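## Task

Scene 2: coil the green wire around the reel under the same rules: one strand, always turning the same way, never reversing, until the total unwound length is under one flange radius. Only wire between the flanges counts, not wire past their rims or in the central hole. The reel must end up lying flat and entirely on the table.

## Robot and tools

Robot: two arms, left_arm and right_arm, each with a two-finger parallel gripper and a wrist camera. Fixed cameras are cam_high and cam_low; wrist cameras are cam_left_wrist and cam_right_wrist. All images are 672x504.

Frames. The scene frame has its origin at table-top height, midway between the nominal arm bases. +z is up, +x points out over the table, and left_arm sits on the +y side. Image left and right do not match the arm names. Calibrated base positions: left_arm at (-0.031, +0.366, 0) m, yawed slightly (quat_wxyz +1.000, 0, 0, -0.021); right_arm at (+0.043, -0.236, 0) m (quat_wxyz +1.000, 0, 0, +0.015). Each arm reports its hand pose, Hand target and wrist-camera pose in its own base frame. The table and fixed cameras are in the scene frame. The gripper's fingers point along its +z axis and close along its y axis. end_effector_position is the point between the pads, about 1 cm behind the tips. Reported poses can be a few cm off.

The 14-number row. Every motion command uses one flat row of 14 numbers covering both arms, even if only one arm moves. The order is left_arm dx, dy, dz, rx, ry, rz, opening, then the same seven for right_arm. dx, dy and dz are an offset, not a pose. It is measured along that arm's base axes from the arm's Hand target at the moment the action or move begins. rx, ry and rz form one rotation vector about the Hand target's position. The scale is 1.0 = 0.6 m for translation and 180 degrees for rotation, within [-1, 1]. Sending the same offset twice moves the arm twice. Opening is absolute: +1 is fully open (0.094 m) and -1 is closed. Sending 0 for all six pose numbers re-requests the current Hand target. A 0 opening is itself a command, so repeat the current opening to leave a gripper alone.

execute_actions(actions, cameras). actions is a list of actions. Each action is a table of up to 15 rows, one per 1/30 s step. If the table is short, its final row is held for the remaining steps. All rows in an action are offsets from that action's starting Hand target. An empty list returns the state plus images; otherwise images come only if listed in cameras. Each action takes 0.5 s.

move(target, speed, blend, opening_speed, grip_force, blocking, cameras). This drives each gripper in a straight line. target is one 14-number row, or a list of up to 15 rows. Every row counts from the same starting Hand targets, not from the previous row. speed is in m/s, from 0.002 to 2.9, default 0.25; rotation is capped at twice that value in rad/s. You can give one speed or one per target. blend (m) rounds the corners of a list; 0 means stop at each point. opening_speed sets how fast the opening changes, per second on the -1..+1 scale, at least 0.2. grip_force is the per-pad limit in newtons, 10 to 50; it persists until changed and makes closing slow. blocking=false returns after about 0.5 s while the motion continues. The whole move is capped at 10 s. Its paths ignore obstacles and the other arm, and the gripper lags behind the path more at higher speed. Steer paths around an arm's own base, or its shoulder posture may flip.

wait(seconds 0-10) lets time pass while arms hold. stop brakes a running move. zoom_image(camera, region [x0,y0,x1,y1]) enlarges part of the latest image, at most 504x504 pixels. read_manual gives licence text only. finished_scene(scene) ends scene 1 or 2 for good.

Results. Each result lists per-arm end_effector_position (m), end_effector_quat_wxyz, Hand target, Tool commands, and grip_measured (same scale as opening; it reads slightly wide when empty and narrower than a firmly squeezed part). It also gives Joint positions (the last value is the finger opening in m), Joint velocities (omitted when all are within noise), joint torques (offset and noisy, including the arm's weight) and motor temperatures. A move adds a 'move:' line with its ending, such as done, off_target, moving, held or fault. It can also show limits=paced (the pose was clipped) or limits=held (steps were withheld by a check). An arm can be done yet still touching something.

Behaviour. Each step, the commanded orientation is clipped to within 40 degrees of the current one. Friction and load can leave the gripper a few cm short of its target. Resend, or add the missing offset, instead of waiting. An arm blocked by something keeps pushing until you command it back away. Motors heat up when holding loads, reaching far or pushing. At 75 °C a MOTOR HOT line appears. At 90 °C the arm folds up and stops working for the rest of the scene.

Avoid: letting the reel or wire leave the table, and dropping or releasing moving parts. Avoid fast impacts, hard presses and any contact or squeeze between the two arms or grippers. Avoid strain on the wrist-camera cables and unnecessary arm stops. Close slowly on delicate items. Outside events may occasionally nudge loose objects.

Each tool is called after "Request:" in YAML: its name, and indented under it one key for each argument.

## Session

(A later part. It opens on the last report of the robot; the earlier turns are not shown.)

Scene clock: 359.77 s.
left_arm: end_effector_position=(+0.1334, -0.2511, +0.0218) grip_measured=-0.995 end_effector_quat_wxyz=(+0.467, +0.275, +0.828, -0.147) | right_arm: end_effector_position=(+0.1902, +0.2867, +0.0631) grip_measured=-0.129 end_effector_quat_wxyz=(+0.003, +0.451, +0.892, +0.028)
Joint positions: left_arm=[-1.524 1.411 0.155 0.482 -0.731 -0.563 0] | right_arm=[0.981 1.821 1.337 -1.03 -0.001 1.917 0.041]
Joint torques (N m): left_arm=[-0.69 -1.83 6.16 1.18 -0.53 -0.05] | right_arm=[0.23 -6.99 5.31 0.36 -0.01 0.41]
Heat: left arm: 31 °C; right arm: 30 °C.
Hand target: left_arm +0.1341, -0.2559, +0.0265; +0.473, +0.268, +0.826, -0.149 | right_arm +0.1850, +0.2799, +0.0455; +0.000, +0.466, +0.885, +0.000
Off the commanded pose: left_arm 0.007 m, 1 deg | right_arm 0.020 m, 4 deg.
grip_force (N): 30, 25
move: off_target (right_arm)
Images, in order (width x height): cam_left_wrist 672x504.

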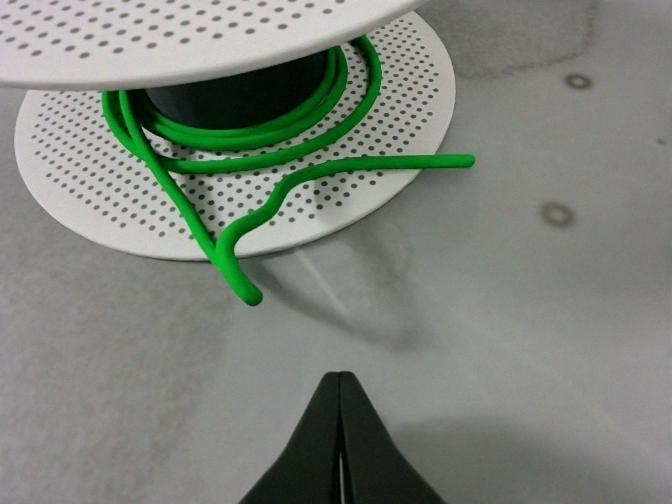

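Request:
move:
  target:
    - [0.023,0.033,0.0,0,0,0,-1,0,0,0,0,0,0,-0.12]
    - [0.1,-0.02,0.0,0,0,0,-1,0,0,0,0,0,0,-0.12]
  speed: 0.08
  cameras: ["cam_left_wrist"]

Request:
move:
  target:
    - [-0.09,0.06,0.0,0,0,0,-1,0,0,0,0,0,0,-0.12]
  speed: 0.1
  cameras: ["cam_left_wrist","cam_high"]

Request:
zoom_image:
  camera: "cam_high"
  region: [200, 170, 400, 320]

Scene clock: 364.53 s.
left_arm: end_effector_position=(+0.1888, -0.2607, +0.0195) grip_measured=-0.995 end_effector_quat_wxyz=(+0.464, +0.274, +0.831, -0.141) | right_arm: end_effector_position=(+0.1902, +0.2867, +0.0631) grip_measured=-0.129 end_effector_quat_wxyz=(+0.003, +0.451, +0.892, +0.028)
Joint positions: left_arm=[-1.222 1.547 0.207 0.688 -0.506 -0.33 0] | right_arm=[0.981 1.821 1.337 -1.03 -0.001 1.918 0.041]
Joint torques (N m): left_arm=[0.72 -2.59 5.89 1.64 -0.14 0.08] | right_arm=[0.2 -7.04 5.29 0.35 0.01 0.37]
Heat: left arm: 31 °C; right arm: 30 °C.
Hand target: left_arm +0.1941, -0.2680, +0.0266; +0.473, +0.268, +0.826, -0.149 | right_arm +0.1850, +0.2799, +0.0455; +0.000, +0.466, +0.885, +0.000
Off the commanded pose: left_arm 0.011 m, 2 deg | right_arm 0.020 m, 4 deg.
grip_force (N): 30, 25
move: off_target (left_arm, right_arm)
Images, in order (width x height): cam_left_wrist 672x504.

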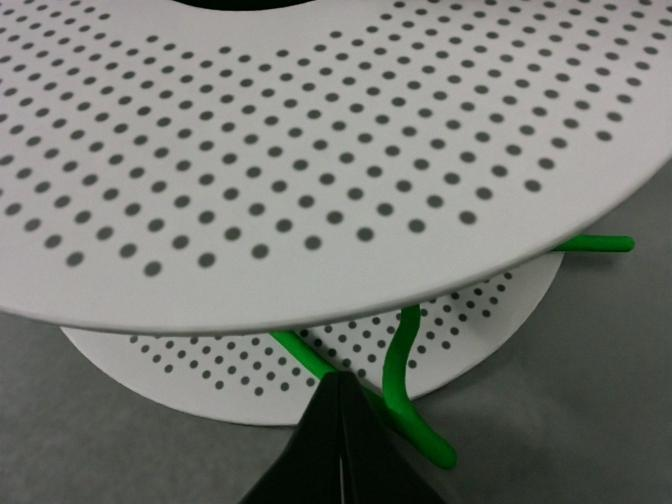

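Scene clock: 366.10 s.
left_arm: end_effector_position=(+0.1396, -0.2303, +0.0210) grip_measured=-0.995 end_effector_quat_wxyz=(+0.466, +0.276, +0.828, -0.144) | right_arm: end_effector_position=(+0.1902, +0.2867, +0.0631) grip_measured=-0.129 end_effector_quat_wxyz=(+0.003, +0.451, +0.892, +0.028)
Joint positions: left_arm=[-1.474 1.303 0.081 0.47 -0.696 -0.518 0] | right_arm=[0.981 1.821 1.337 -1.03 -0.001 1.918 0.041]
Joint torques (N m): left_arm=[-0.68 -2.76 4.94 1.22 -0.48 -0.06] | right_arm=[0.17 -6.98 5.26 0.35 0.01 0.39]
Heat: left arm: 31 °C; right arm: 30 °C.
Hand target: left_arm +0.1400, -0.2320, +0.0266; +0.473, +0.268, +0.826, -0.149 | right_arm +0.1850, +0.2799, +0.0455; +0.000, +0.466, +0.885, +0.000
Off the commanded pose: left_arm 0.006 m, 1 deg | right_arm 0.020 m, 4 deg.
grip_force (N): 30, 25
move: off_target (right_arm)
Images, in order (width x height): cam_high 672x504, cam_left_wrist 672x504.

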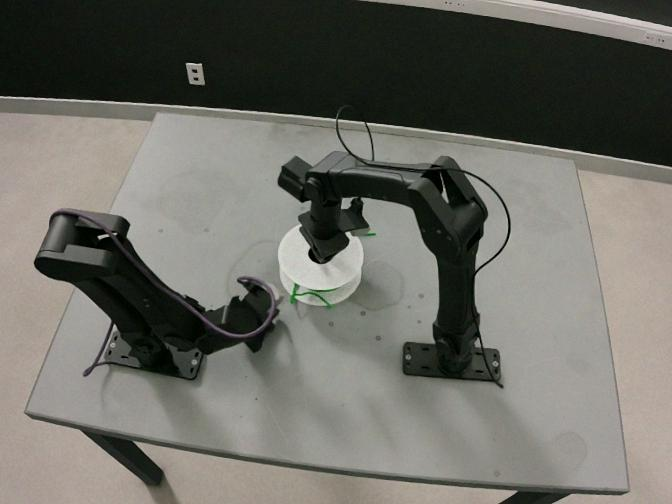

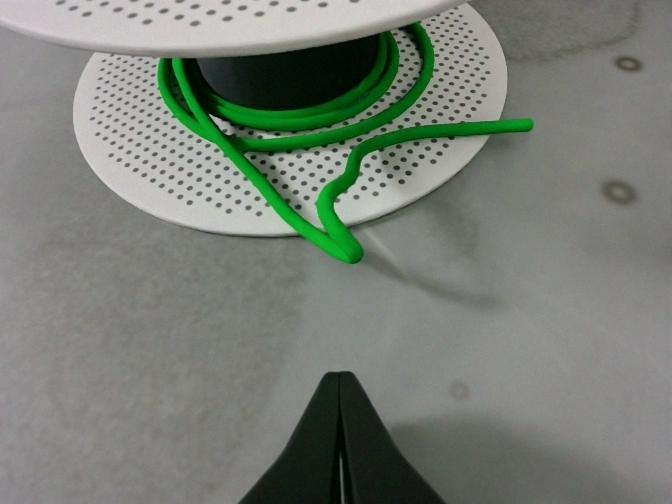

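Scaled by 2.520 from the camera's 672x504 image, which has a finer 960x720 frame.

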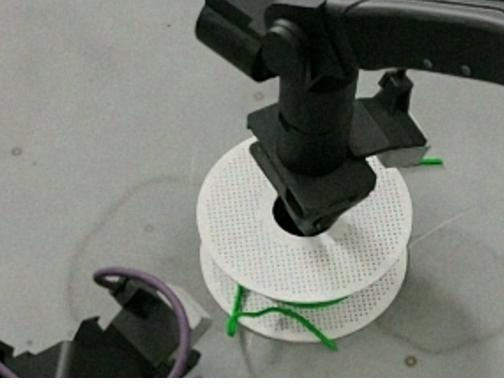

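Request:
move:
  target:
    - [-0.01,-0.006,0.0,0,0,0,-0.6,0,0,0,0,0,0,-0.12]
    - [0.055,-0.055,-0.007,0,0,0,-0.6,0,0,0,0,0,0,-0.12]
    - [0.055,-0.055,-0.007,0,0,0,-1,0,0,0,0,0,0,-0.12]
  speed: 0.08
  cameras: ["cam_left_wrist"]

Scene clock: 370.80 s.
left_arm: end_effector_position=(+0.1689, -0.2594, +0.0171) grip_measured=-0.930 end_effector_quat_wxyz=(+0.466, +0.274, +0.829, -0.144) | right_arm: end_effector_position=(+0.1902, +0.2867, +0.0631) grip_measured=-0.129 end_effector_quat_wxyz=(+0.003, +0.451, +0.892, +0.028)
Joint positions: left_arm=[-1.325 1.533 0.179 0.673 -0.586 -0.401 0.003] | right_arm=[0.981 1.821 1.337 -1.03 -0.001 1.918 0.041]
Joint torques (N m): left_arm=[0.72 -2.36 5.44 1.55 -0.24 0.07] | right_arm=[0.2 -6.93 5.31 0.36 0.03 0.38]
Heat: left arm: 31 °C; right arm: 30 °C.
Hand target: left_arm +0.1731, -0.2649, +0.0223; +0.473, +0.268, +0.826, -0.149 | right_arm +0.1850, +0.2799, +0.0455; +0.000, +0.466, +0.885, +0.000
Off the commanded pose: left_arm 0.009 m, 1 deg | right_arm 0.020 m, 4 deg.
grip_force (N): 30, 25
move: off_target (right_arm)
Images, in order (width x height): cam_left_wrist 672x504.

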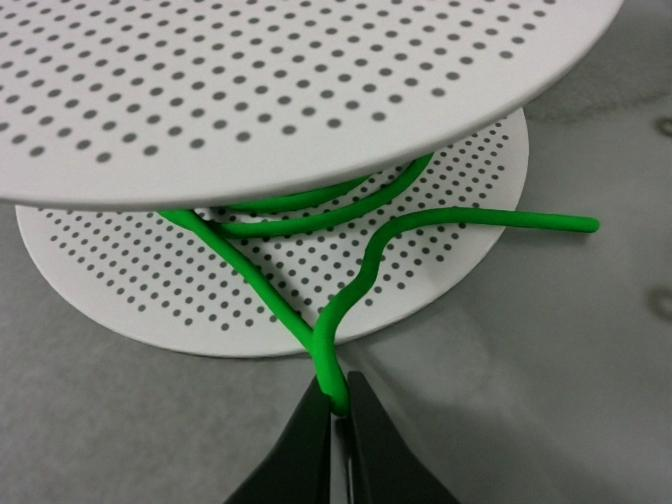

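Request:
move:
  target:
    - [0.015,-0.052,0.004,0,0,0.09,-1,0,0,0,0,0,0,-0.12]
    - [0.029,-0.089,0.004,0,0,0.178,-1,0,0,0,0,0,0,-0.12]
  speed: 0.06
  blend: [0.01,0]
  cameras: ["cam_left_wrist","cam_high"]

Request:
zoom_image:
  camera: "cam_high"
  region: [200, 170, 400, 320]

Scene clock: 378.73 s.
left_arm: end_effector_position=(+0.1896, -0.3131, +0.0195) grip_measured=-0.933 end_effector_quat_wxyz=(+0.483, +0.034, +0.875, -0.012) | right_arm: end_effector_position=(+0.1902, +0.2867, +0.0631) grip_measured=-0.129 end_effector_quat_wxyz=(+0.003, +0.451, +0.892, +0.028)
Joint positions: left_arm=[-1.452 1.93 0.879 -0.24 -0.984 -1.224 0.003] | right_arm=[0.981 1.821 1.337 -1.03 -0.001 1.918 0.041]
Joint torques (N m): left_arm=[-0.7 -5.65 6.74 0.46 -0.85 -0.08] | right_arm=[0.25 -7.05 5.22 0.37 -0.03 0.39]
Heat: left arm: 31 °C; right arm: 30 °C.
Hand target: left_arm +0.1904, -0.3183, +0.0247; +0.496, +0.030, +0.868, -0.013 | right_arm +0.1850, +0.2799, +0.0455; +0.000, +0.466, +0.885, +0.000
Off the commanded pose: left_arm 0.007 m, 2 deg | right_arm 0.020 m, 4 deg.
grip_force (N): 30, 25
move: off_target (right_arm)
Images, in order (width x height): cam_high 672x504, cam_left_wrist 672x504.

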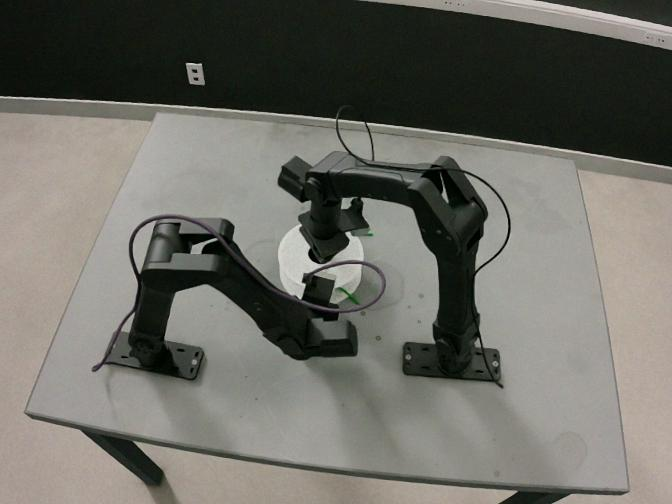

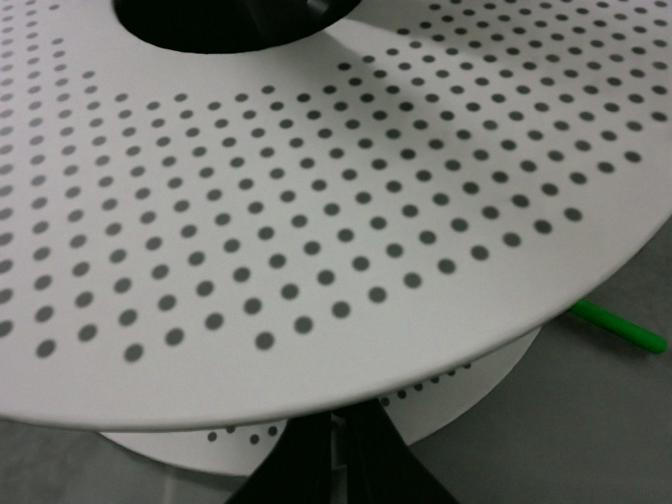

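Scaled by 2.520 from the camera's 672x504 image, which has a finer 960x720 frame.

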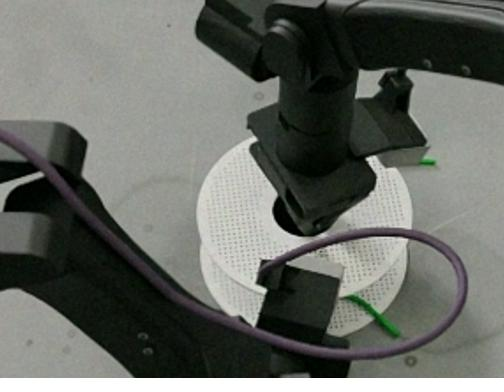

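Request:
move:
  target:
    - [0,0.003,0,0,0,0,-1,0,0,0,0,0,0,-0.12]
    - [0,0.003,0,0,0,0,-0.8,0,0,0,0,0,0,-0.12]
    - [-0.08,0.01,0.0,0,0,0,-0.8,0,0,0,0,0,0,-0.12]
  speed: 0.06
  opening_speed: 0.3
  cameras: ["cam_left_wrist"]

Scene clock: 382.70 s.
left_arm: end_effector_position=(+0.1413, -0.3079, +0.0196) grip_measured=-0.802 end_effector_quat_wxyz=(+0.482, +0.031, +0.875, -0.012) | right_arm: end_effector_position=(+0.1902, +0.2867, +0.0631) grip_measured=-0.129 end_effector_quat_wxyz=(+0.003, +0.451, +0.892, +0.028)
Joint positions: left_arm=[-1.611 1.95 0.928 -0.516 -1.007 -1.521 0.009] | right_arm=[0.981 1.821 1.337 -1.03 -0.001 1.918 0.041]
Joint torques (N m): left_arm=[-0.43 -5.6 6.34 0.03 -0.89 -0.05] | right_arm=[0.24 -6.99 5.35 0.38 -0.02 0.35]
Heat: left arm: 31 °C; right arm: 30 °C.
Hand target: left_arm +0.1425, -0.3123, +0.0247; +0.496, +0.030, +0.868, -0.013 | right_arm +0.1850, +0.2799, +0.0455; +0.000, +0.466, +0.885, +0.000
Off the commanded pose: left_arm 0.007 m, 2 deg | right_arm 0.020 m, 4 deg.
grip_force (N): 30, 25
move: off_target (right_arm)
Images, in order (width x height): cam_left_wrist 672x504.

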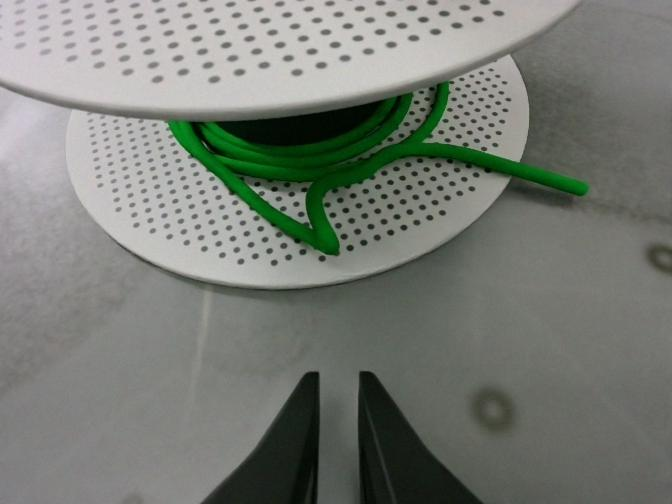

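Request:
move:
  target:
    - [-0.05,0.05,0.05,0,0,0,-0.8,0,0,0,0,0,0,-0.12]
    - [-0.033,0.22,0.167,0.037,0.029,-0.264,-0.6,0,0,0,0,0,0,-0.12]
    - [0.246,0.42,0.108,0.0743,0.0589,-0.5283,-0.6,0,0,0,0,0,0,-0.12]
  speed: 0.25
  blend: [0.02,0.03,0]
  cameras: []

Request:
move:
  target:
    - [0,0,0,0,0,0,-0.6,0,0,0,0,0,0.3,-0.12]
    - [0,0,0,0,0,0,-0.6,0,0,0,0,0,0.6,-0.12]
    - [0,0,0,0,0,0,-0.6,0,0,0,0,0,0.83,-0.12]
  speed: 0.25
  blend: [0.01,0.01,0]
  cameras: ["all"]

Request:
zoom_image:
  camera: "cam_high"
  region: [200, 170, 400, 320]

Request:
zoom_image:
  camera: "cam_low"
  region: [370, 230, 490, 300]

Scene clock: 392.63 s.
left_arm: end_effector_position=(+0.2861, -0.0610, +0.0859) grip_measured=-0.602 end_effector_quat_wxyz=(+0.240, +0.709, +0.599, -0.283) | right_arm: end_effector_position=(+0.1902, +0.2867, +0.0631) grip_measured=-0.129 end_effector_quat_wxyz=(+0.003, +0.451, +0.892, +0.028)
Joint positions: left_arm=[0.195 1.874 1.279 -1.3 0.702 2.053 0.019] | right_arm=[0.981 1.821 1.337 -1.03 -0.001 1.918 0.041]
Joint torques (N m): left_arm=[0.49 -5.67 7.31 -0.62 0.5 0.08] | right_arm=[0.21 -6.99 5.23 0.36 0 0.4]
Heat: left arm: 31 °C; right arm: 30 °C.
Hand target: left_arm +0.2901, -0.0604, +0.0896; +0.247, +0.708, +0.597, -0.286 | right_arm +0.1850, +0.2799, +0.0455; +0.000, +0.466, +0.885, +0.000
Off the commanded pose: left_arm 0.005 m, 1 deg | right_arm 0.020 m, 4 deg.
grip_force (N): 30, 25
move: off_target (right_arm); blend cut to 0 m at target 2
No camera images: "cameras" was empty.

Scene clock: 398.67 s.
left_arm: end_effector_position=(+0.2860, -0.0611, +0.0859) grip_measured=-0.602 end_effector_quat_wxyz=(+0.240, +0.709, +0.599, -0.283) | right_arm: end_effector_position=(+0.1908, +0.2896, +0.0633) grip_measured=-0.128 end_effector_quat_wxyz=(-0.032, +0.719, -0.694, -0.010)
Joint positions: left_arm=[0.195 1.874 1.279 -1.301 0.702 2.054 0.019] | right_arm=[0.981 1.821 1.337 -1.019 -0.007 -0.624 0.041]
Joint torques (N m): left_arm=[0.5 -5.67 7.31 -0.6 0.5 0.1] | right_arm=[0.09 -6.98 5.35 0.28 0.04 -0.35]
Heat: left arm: 31 °C; right arm: 30 °C.
Hand target: left_arm +0.2902, -0.0604, +0.0896; +0.247, +0.708, +0.597, -0.286 | right_arm +0.1849, +0.2799, +0.0454; +0.000, +0.731, -0.683, +0.000
Off the commanded pose: left_arm 0.006 m, 1 deg | right_arm 0.021 m, 4 deg.
grip_force (N): 30, 25
move: off_target (right_arm)

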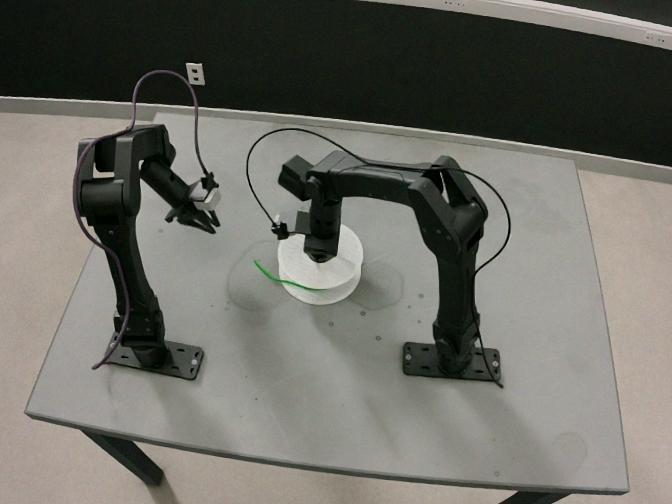

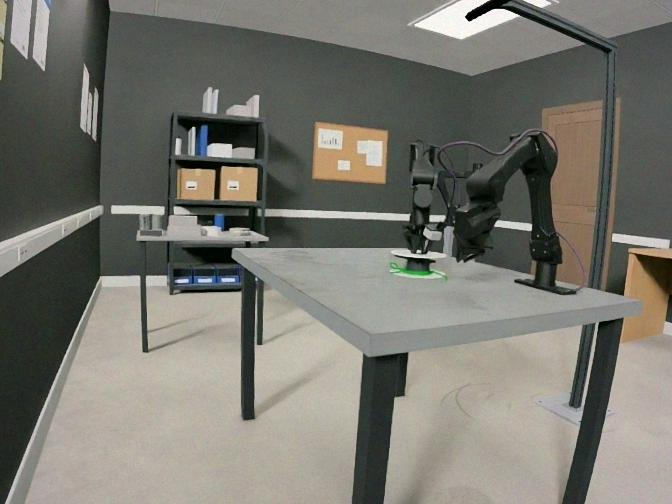

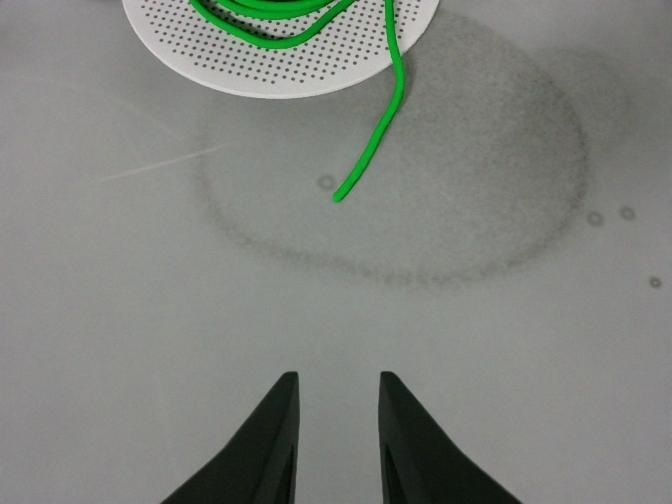

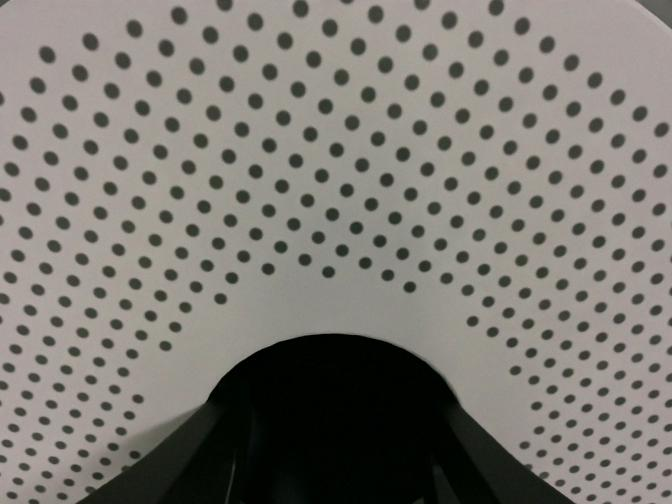

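Scaled by 2.520 from the camera's 672x504 image, which has a finer 960x720 frame.

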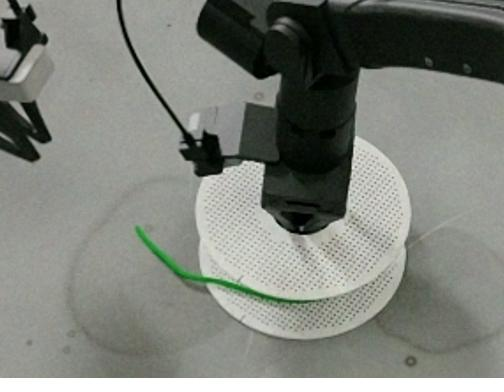

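Scaled by 4.200 from the camera's 672x504 image, which has a finer 960x720 frame.

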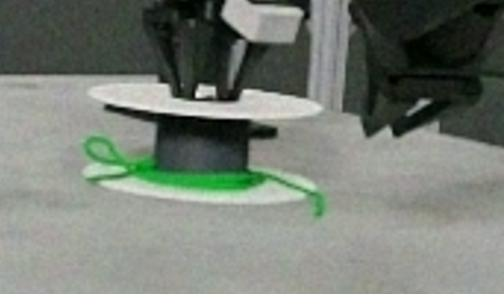

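Request:
move:
  target:
    - [0,0,0,0,0,0,-0.6,0,0,0,0,0,0,-0.95]
    - [0,0,0,0,0,0,-0.6,0,0,0,0,0,-0.3,-0.95]
    - [0,0,0,0,0,0,-0.6,0,0,0,0,0,-0.6,-0.95]
    - [0,0,0,0,0,0,-0.6,0,0,0,0,0,-0.8,-0.95]
    - [0,0,0,0,0,0,-0.6,0,0,0,0,0,-0.8,-0.12]
  speed: 0.6
  blend: [0,0.01,0.01,0,0]
  cameras: ["cam_left_wrist","cam_high"]

Request:
zoom_image:
  camera: "cam_high"
  region: [200, 170, 400, 320]

Scene clock: 410.70 s.
left_arm: end_effector_position=(+0.2860, -0.0611, +0.0859) grip_measured=-0.602 end_effector_quat_wxyz=(+0.240, +0.709, +0.599, -0.283) | right_arm: end_effector_position=(+0.1896, +0.2877, +0.0627) grip_measured=-0.132 end_effector_quat_wxyz=(+0.001, +0.421, +0.906, +0.029)
Joint positions: left_arm=[0.195 1.874 1.279 -1.301 0.702 2.054 0.019] | right_arm=[0.981 1.822 1.336 -1.027 -0.007 1.852 0.041]
Joint torques (N m): left_arm=[0.49 -5.68 7.32 -0.6 0.5 0.1] | right_arm=[0.23 -7.01 5.41 0.33 0.04 0.06]
Heat: left arm: 32 °C; right arm: 30 °C.
Hand target: left_arm +0.2902, -0.0604, +0.0896; +0.247, +0.708, +0.597, -0.286 | right_arm +0.1850, +0.2800, +0.0456; +0.000, +0.423, +0.906, +0.000
Off the commanded pose: left_arm 0.006 m, 1 deg | right_arm 0.020 m, 3 deg.
grip_force (N): 30, 25
move: off_target (right_arm); target 5's new opening was sent with right_arm's hand 0.012 m and 2 deg from that target
Images, in order (width x height): cam_high 672x504, cam_left_wrist 672x504.

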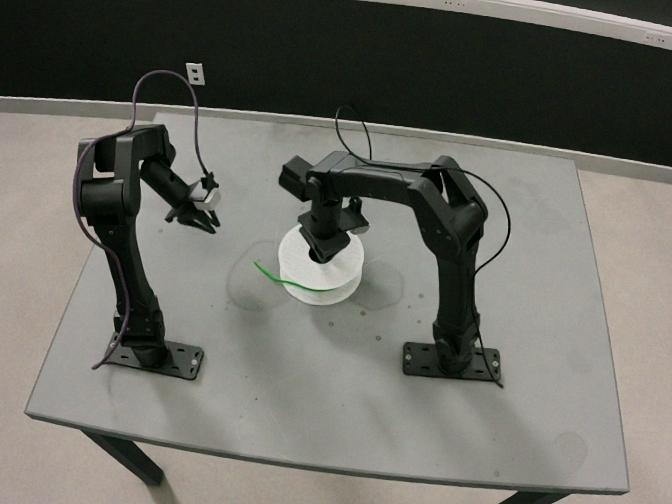

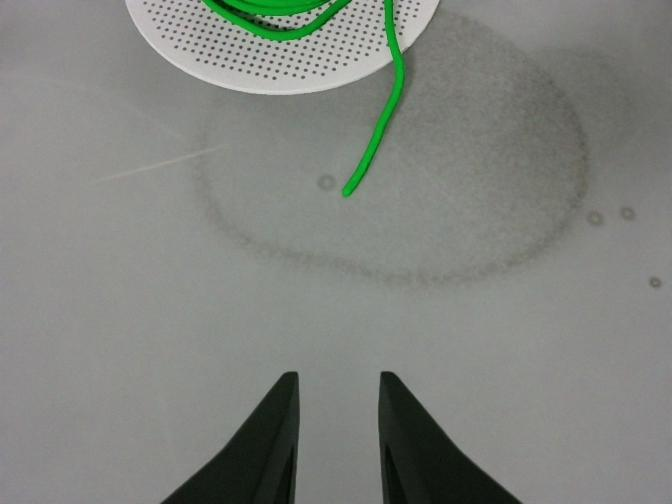

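Scaled by 2.520 from the camera's 672x504 image, which has a finer 960x720 frame.

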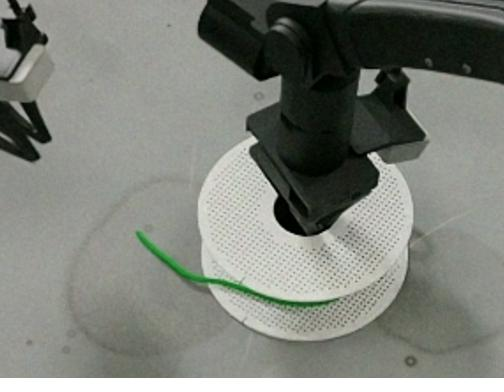

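Request:
move:
  target:
    - [-0.03,-0.1,-0.14,0,0,0,-0.6,0,0,0,0,0,0,-0.12]
    - [-0.048,-0.174,-0.142,0,0,0,-0.6,0,0,0,0,0,0,-0.12]
    - [-0.048,-0.174,-0.142,0,0,0,-1,0,0,0,0,0,0,-0.12]
  speed: 0.12
  blend: [0.01,0,0]
  cameras: ["cam_left_wrist"]

Scene clock: 415.87 s.
left_arm: end_effector_position=(+0.2650, -0.1698, +0.0138) grip_measured=-0.951 end_effector_quat_wxyz=(+0.267, +0.699, +0.590, -0.303) | right_arm: end_effector_position=(+0.1896, +0.2877, +0.0627) grip_measured=-0.132 end_effector_quat_wxyz=(+0.001, +0.421, +0.906, +0.029)
Joint positions: left_arm=[-0.136 1.87 0.915 -0.629 0.831 1.608 0.002] | right_arm=[0.981 1.822 1.336 -1.027 -0.007 1.852 0.041]
Joint torques (N m): left_arm=[-0.7 -6.3 3.11 0.21 -0.2 -0.05] | right_arm=[0.18 -7.02 5.34 0.33 0.04 0.07]
Heat: left arm: 32 °C; right arm: 30 °C.
Hand target: left_arm +0.2612, -0.1647, +0.0042; +0.246, +0.708, +0.597, -0.286 | right_arm +0.1850, +0.2800, +0.0456; +0.000, +0.423, +0.906, +0.000
Off the commanded pose: left_arm 0.011 m, 3 deg | right_arm 0.019 m, 3 deg.
grip_force (N): 30, 25
move: off_target (left_arm, right_arm); target 3's new opening was sent with left_arm's hand 0.010 m and 3 deg from that target
Images, in order (width x height): cam_left_wrist 672x504.

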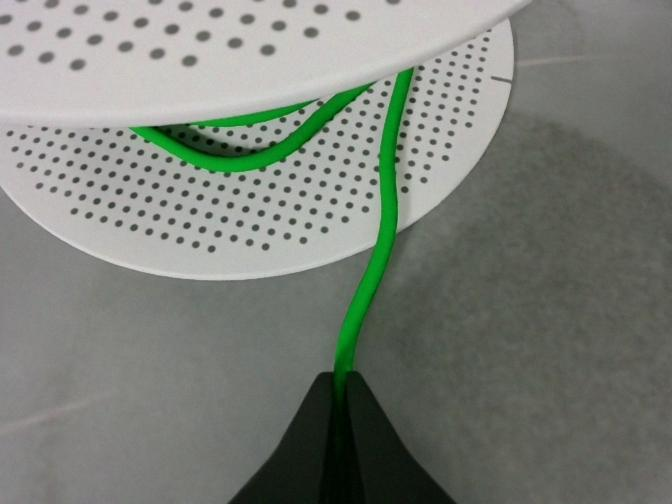

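Request:
move:
  target:
    - [0,0,0.03,-0.088,0.015,0,-1,0,0,0,0,0,0,-0.12]
    - [0.035,-0.05,0.03,-0.088,0.015,0,-1,0,0,0,0,0,0,-0.12]
    - [0.035,-0.102,0.03,-0.088,0.015,0,-1,0,0,0,0,0,0,-0.12]
  speed: 0.07
  blend: [0.005,0.01,0]
  cameras: ["cam_left_wrist","cam_high"]

Request:
zoom_image:
  camera: "cam_high"
  region: [200, 170, 400, 320]

Scene clock: 421.60 s.
left_arm: end_effector_position=(+0.2845, -0.2227, +0.0209) grip_measured=-0.956 end_effector_quat_wxyz=(+0.322, +0.660, +0.563, -0.378) | right_arm: end_effector_position=(+0.1894, +0.2874, +0.0627) grip_measured=-0.132 end_effector_quat_wxyz=(+0.001, +0.421, +0.906, +0.028)
Joint positions: left_arm=[-0.223 1.998 0.98 -0.443 1.037 1.443 0.002] | right_arm=[0.981 1.822 1.336 -1.028 -0.007 1.852 0.041]
Joint torques (N m): left_arm=[-0.62 -7.1 3.58 0.47 0.68 -0.05] | right_arm=[0.23 -7.02 5.35 0.33 0.04 0.07]
Heat: left arm: 32 °C; right arm: 30 °C.
Hand target: left_arm +0.2822, -0.2259, +0.0223; +0.328, +0.660, +0.558, -0.382 | right_arm +0.1850, +0.2800, +0.0456; +0.000, +0.423, +0.906, +0.000
Off the commanded pose: left_arm 0.004 m, 1 deg | right_arm 0.019 m, 3 deg.
grip_force (N): 30, 25
move: off_target (right_arm)
Images, in order (width x height): cam_high 672x504, cam_left_wrist 672x504.

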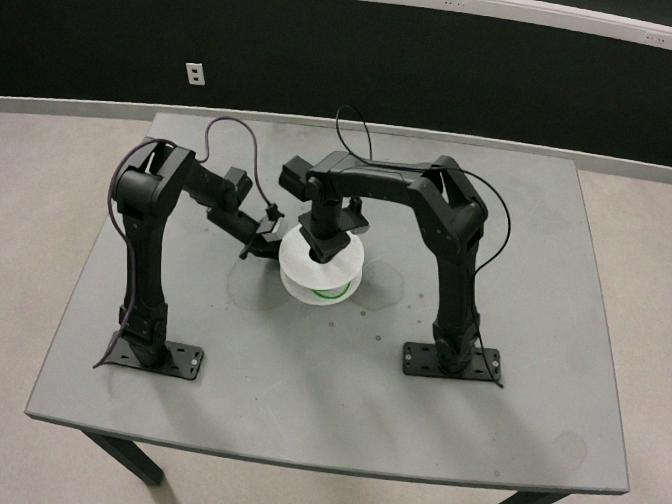

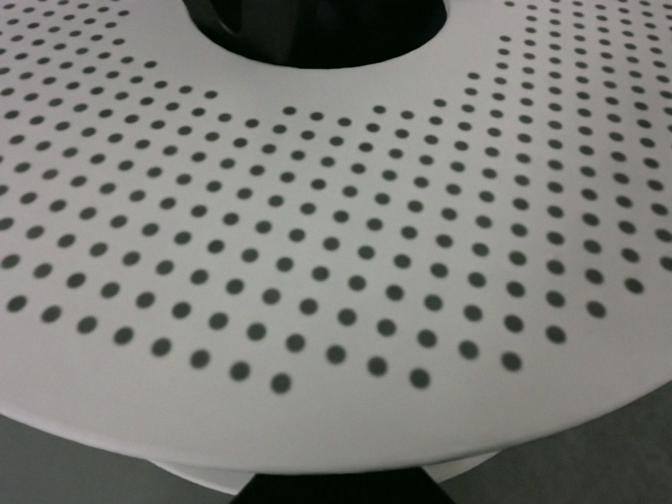

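Scaled by 2.520 from the camera's 672x504 image, which has a finer 960x720 frame.

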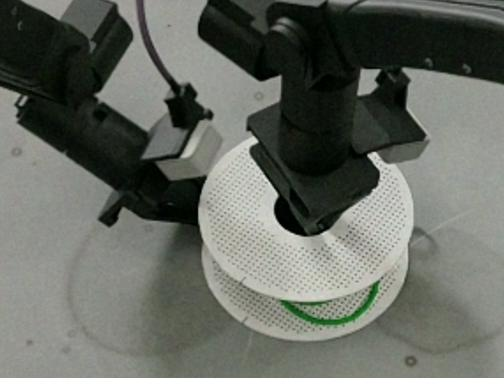

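Request:
move:
  target:
    - [0,0.002,0,0,0,0,-1,0,0,0,0,0,0,-0.12]
    - [0,0.002,0,0,0,0,-0.8,0,0,0,0,0,0,-0.12]
    - [0.02,0.1,0.0,0,0,0,-0.8,0,0,0,0,0,0,-0.12]
  speed: 0.05
  opening_speed: 0.3
  cameras: ["cam_left_wrist","cam_high"]

Request:
zoom_image:
  camera: "cam_high"
  region: [200, 170, 400, 320]

Scene clock: 426.07 s.
left_arm: end_effector_position=(+0.2899, -0.1657, +0.0199) grip_measured=-0.802 end_effector_quat_wxyz=(+0.321, +0.663, +0.561, -0.378) | right_arm: end_effector_position=(+0.1894, +0.2874, +0.0627) grip_measured=-0.132 end_effector_quat_wxyz=(+0.001, +0.421, +0.906, +0.028)
Joint positions: left_arm=[-0.043 2.062 1.076 -0.788 1.025 1.809 0.009] | right_arm=[0.981 1.822 1.336 -1.028 -0.007 1.852 0.041]
Joint torques (N m): left_arm=[0.43 -6.16 6.06 -0.32 0.69 0.16] | right_arm=[0.16 -7.02 5.37 0.36 0.04 0.06]
Heat: left arm: 33 °C; right arm: 30 °C.
Hand target: left_arm +0.2942, -0.1659, +0.0223; +0.328, +0.660, +0.558, -0.382 | right_arm +0.1850, +0.2800, +0.0456; +0.000, +0.423, +0.906, +0.000
Off the commanded pose: left_arm 0.005 m, 1 deg | right_arm 0.019 m, 3 deg.
grip_force (N): 30, 25
move: off_target (right_arm)
Images, in order (width x height): cam_high 672x504, cam_left_wrist 672x504.

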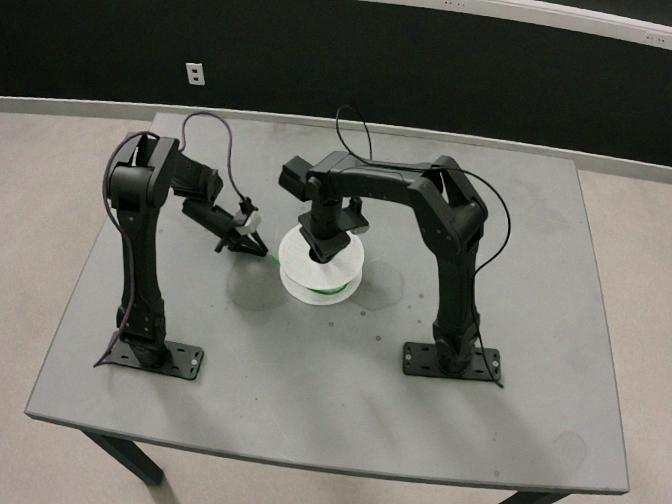

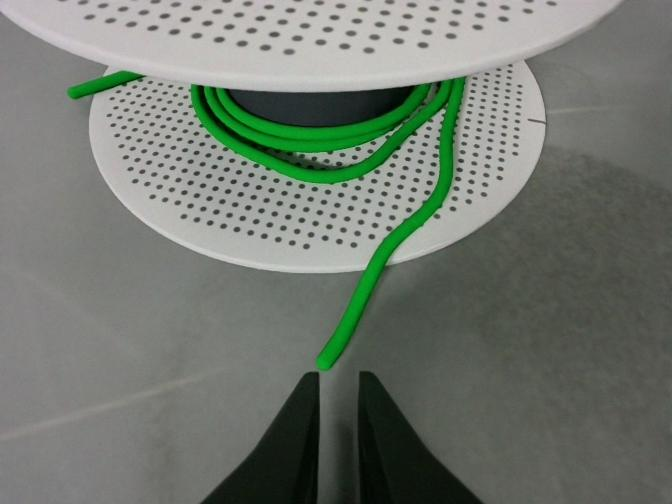

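Scaled by 2.520 from the camera's 672x504 image, which has a finer 960x720 frame.

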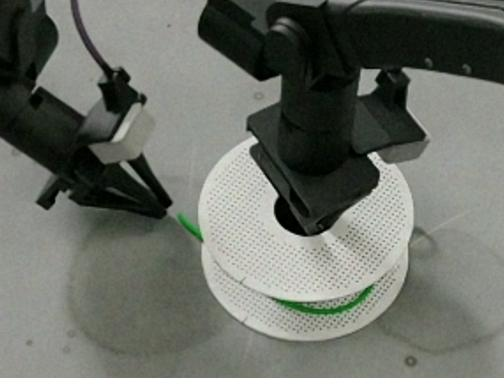

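Request:
move:
  target:
    - [0.02,0.15,0.15,0,0,0,-0.8,0,0,0,0,0,0,-0.12]
  speed: 0.15
  cameras: ["cam_low","cam_left_wrist","cam_high"]

Request:
zoom_image:
  camera: "cam_low"
  region: [370, 230, 490, 300]

Request:
zoom_image:
  camera: "cam_high"
  region: [240, 190, 400, 310]

Scene clock: 429.23 s.
left_arm: end_effector_position=(+0.3013, -0.0768, +0.0993) grip_measured=-0.802 end_effector_quat_wxyz=(+0.299, +0.639, +0.608, -0.365) | right_arm: end_effector_position=(+0.1894, +0.2874, +0.0627) grip_measured=-0.132 end_effector_quat_wxyz=(+0.001, +0.421, +0.906, +0.028)
Joint positions: left_arm=[0.219 1.989 1.35 -1.398 0.901 2.068 0.009] | right_arm=[0.981 1.822 1.336 -1.028 -0.007 1.852 0.041]
Joint torques (N m): left_arm=[0.24 -8.87 6.98 -0.77 0.6 0.11] | right_arm=[0.2 -7.02 5.44 0.36 0.03 0.07]
Heat: left arm: 33 °C; right arm: 30 °C.
Hand target: left_arm +0.3063, -0.0759, +0.1123; +0.328, +0.660, +0.558, -0.382 | right_arm +0.1850, +0.2800, +0.0456; +0.000, +0.423, +0.906, +0.000
Off the commanded pose: left_arm 0.014 m, 7 deg | right_arm 0.019 m, 3 deg.
joint sent to its limit (left arm) — joint 6 (wrist roll), upper limit. The joint targets are off in orientation, not in position.
grip_force (N): 30, 25
move: off_target (left_arm, right_arm)
Images, in order (width x height): cam_high 672x504, cam_low 672x504, cam_left_wrist 672x504.

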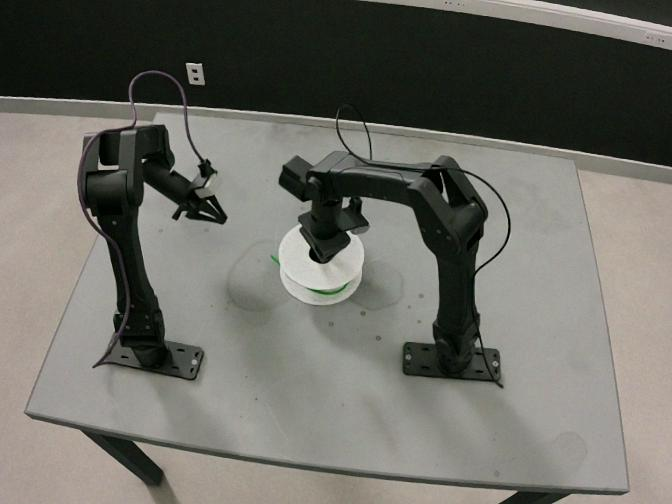

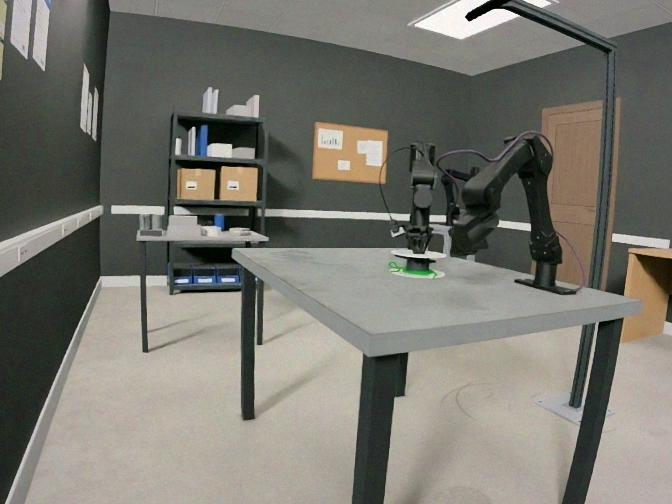

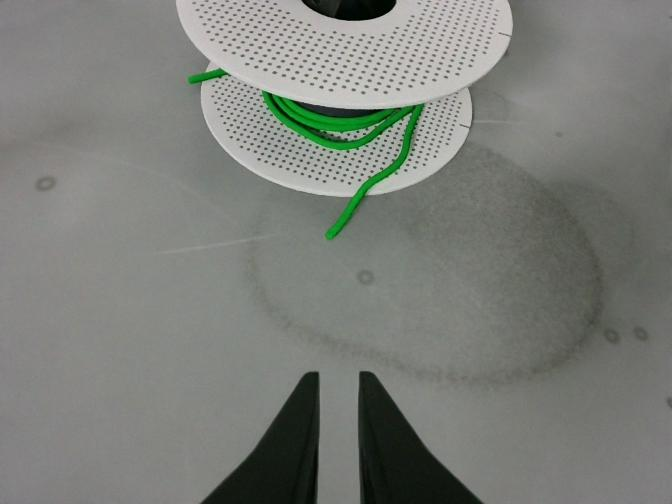

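Scaled by 4.200 from the camera's 672x504 image, which has a finer 960x720 frame.

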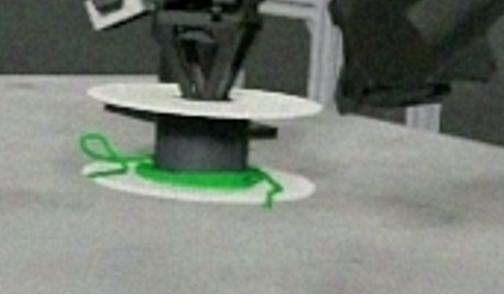

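Scaled by 3.150 from the camera's 672x504 image, which has a finer 960x720 frame.

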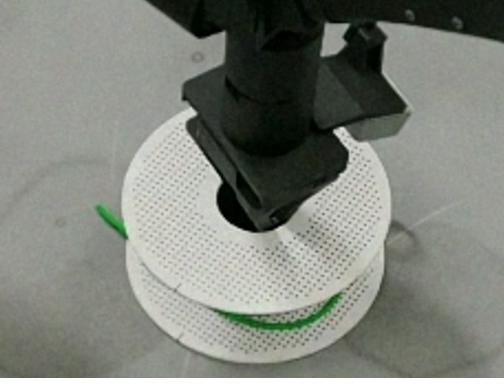

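Request:
move:
  target:
    - [0,0,0,0,0,0,-0.8,0,0,0,0,0,0.35,-0.12]
    - [0,0,0,0,0,0,-0.8,0,0,0,0,0,0.65,-0.12]
  speed: 0.25
  blend: [0.01,0]
  cameras: ["cam_left_wrist","cam_low","cam_high"]

Request:
zoom_image:
  camera: "cam_left_wrist"
  region: [150, 0, 570, 280]

Request:
zoom_image:
  camera: "cam_low"
  region: [370, 230, 490, 300]

Request:
zoom_image:
  camera: "cam_high"
  region: [240, 190, 400, 310]

Scene clock: 438.20 s.
left_arm: end_effector_position=(+0.3012, -0.0767, +0.0993) grip_measured=-0.802 end_effector_quat_wxyz=(+0.299, +0.639, +0.608, -0.365) | right_arm: end_effector_position=(+0.1903, +0.2893, +0.0632) grip_measured=-0.128 end_effector_quat_wxyz=(+0.028, -0.535, +0.844, +0.017)
Joint positions: left_arm=[0.219 1.989 1.35 -1.399 0.9 2.068 0.009] | right_arm=[0.981 1.821 1.336 -1.021 -0.009 -0.148 0.041]
Joint torques (N m): left_arm=[0.23 -8.85 7.01 -0.78 0.57 0.11] | right_arm=[0.06 -6.98 5.39 0.27 0.03 -0.43]
Heat: left arm: 33 °C; right arm: 30 °C.
Hand target: left_arm +0.3063, -0.0759, +0.1123; +0.328, +0.660, +0.558, -0.382 | right_arm +0.1850, +0.2801, +0.0456; +0.000, -0.551, +0.834, +0.000
Off the commanded pose: left_arm 0.014 m, 7 deg | right_arm 0.021 m, 4 deg.
joint sent to its limit (left arm) — joint 6 (wrist roll), upper limit. The joint targets are off in orientation, not in position.
grip_force (N): 30, 25
move: off_target (left_arm, right_arm)
Images, in order (width x height): cam_high 672x504, cam_low 672x504, cam_left_wrist 672x504.

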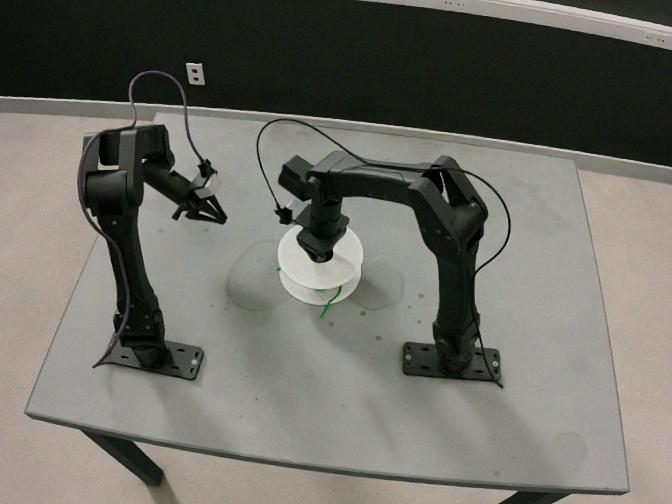

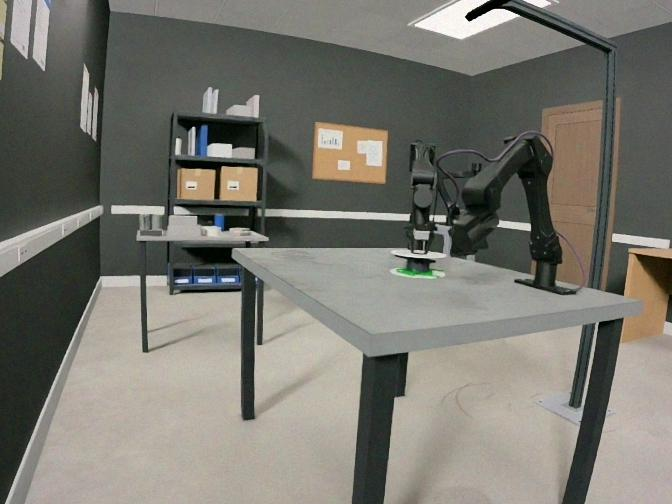

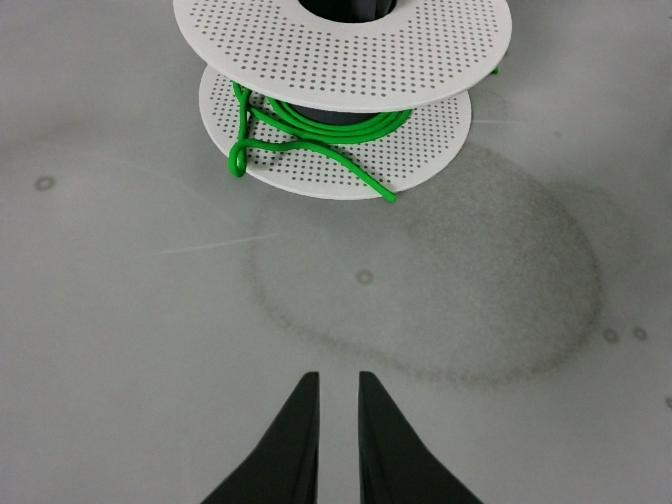

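Scaled by 1.200 from the camera's 672x504 image, which has a finer 960x720 frame.

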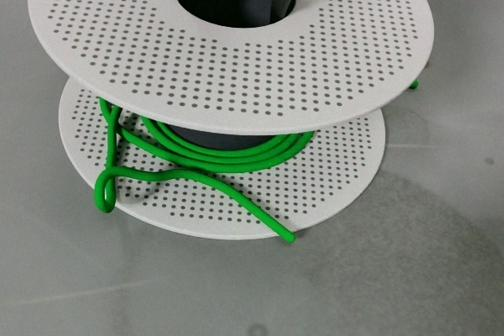

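Scaled by 4.200 from the camera's 672x504 image, which has a finer 960x720 frame.

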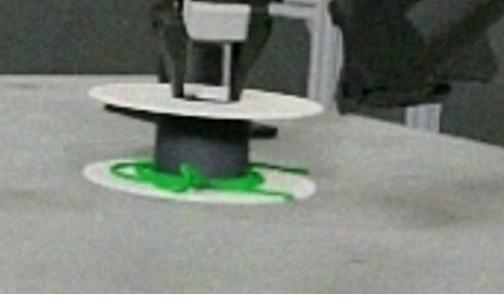

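Scaled by 3.150 from the camera's 672x504 image, which has a finer 960x720 frame.

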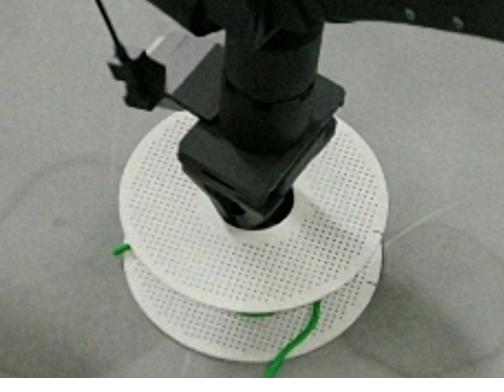

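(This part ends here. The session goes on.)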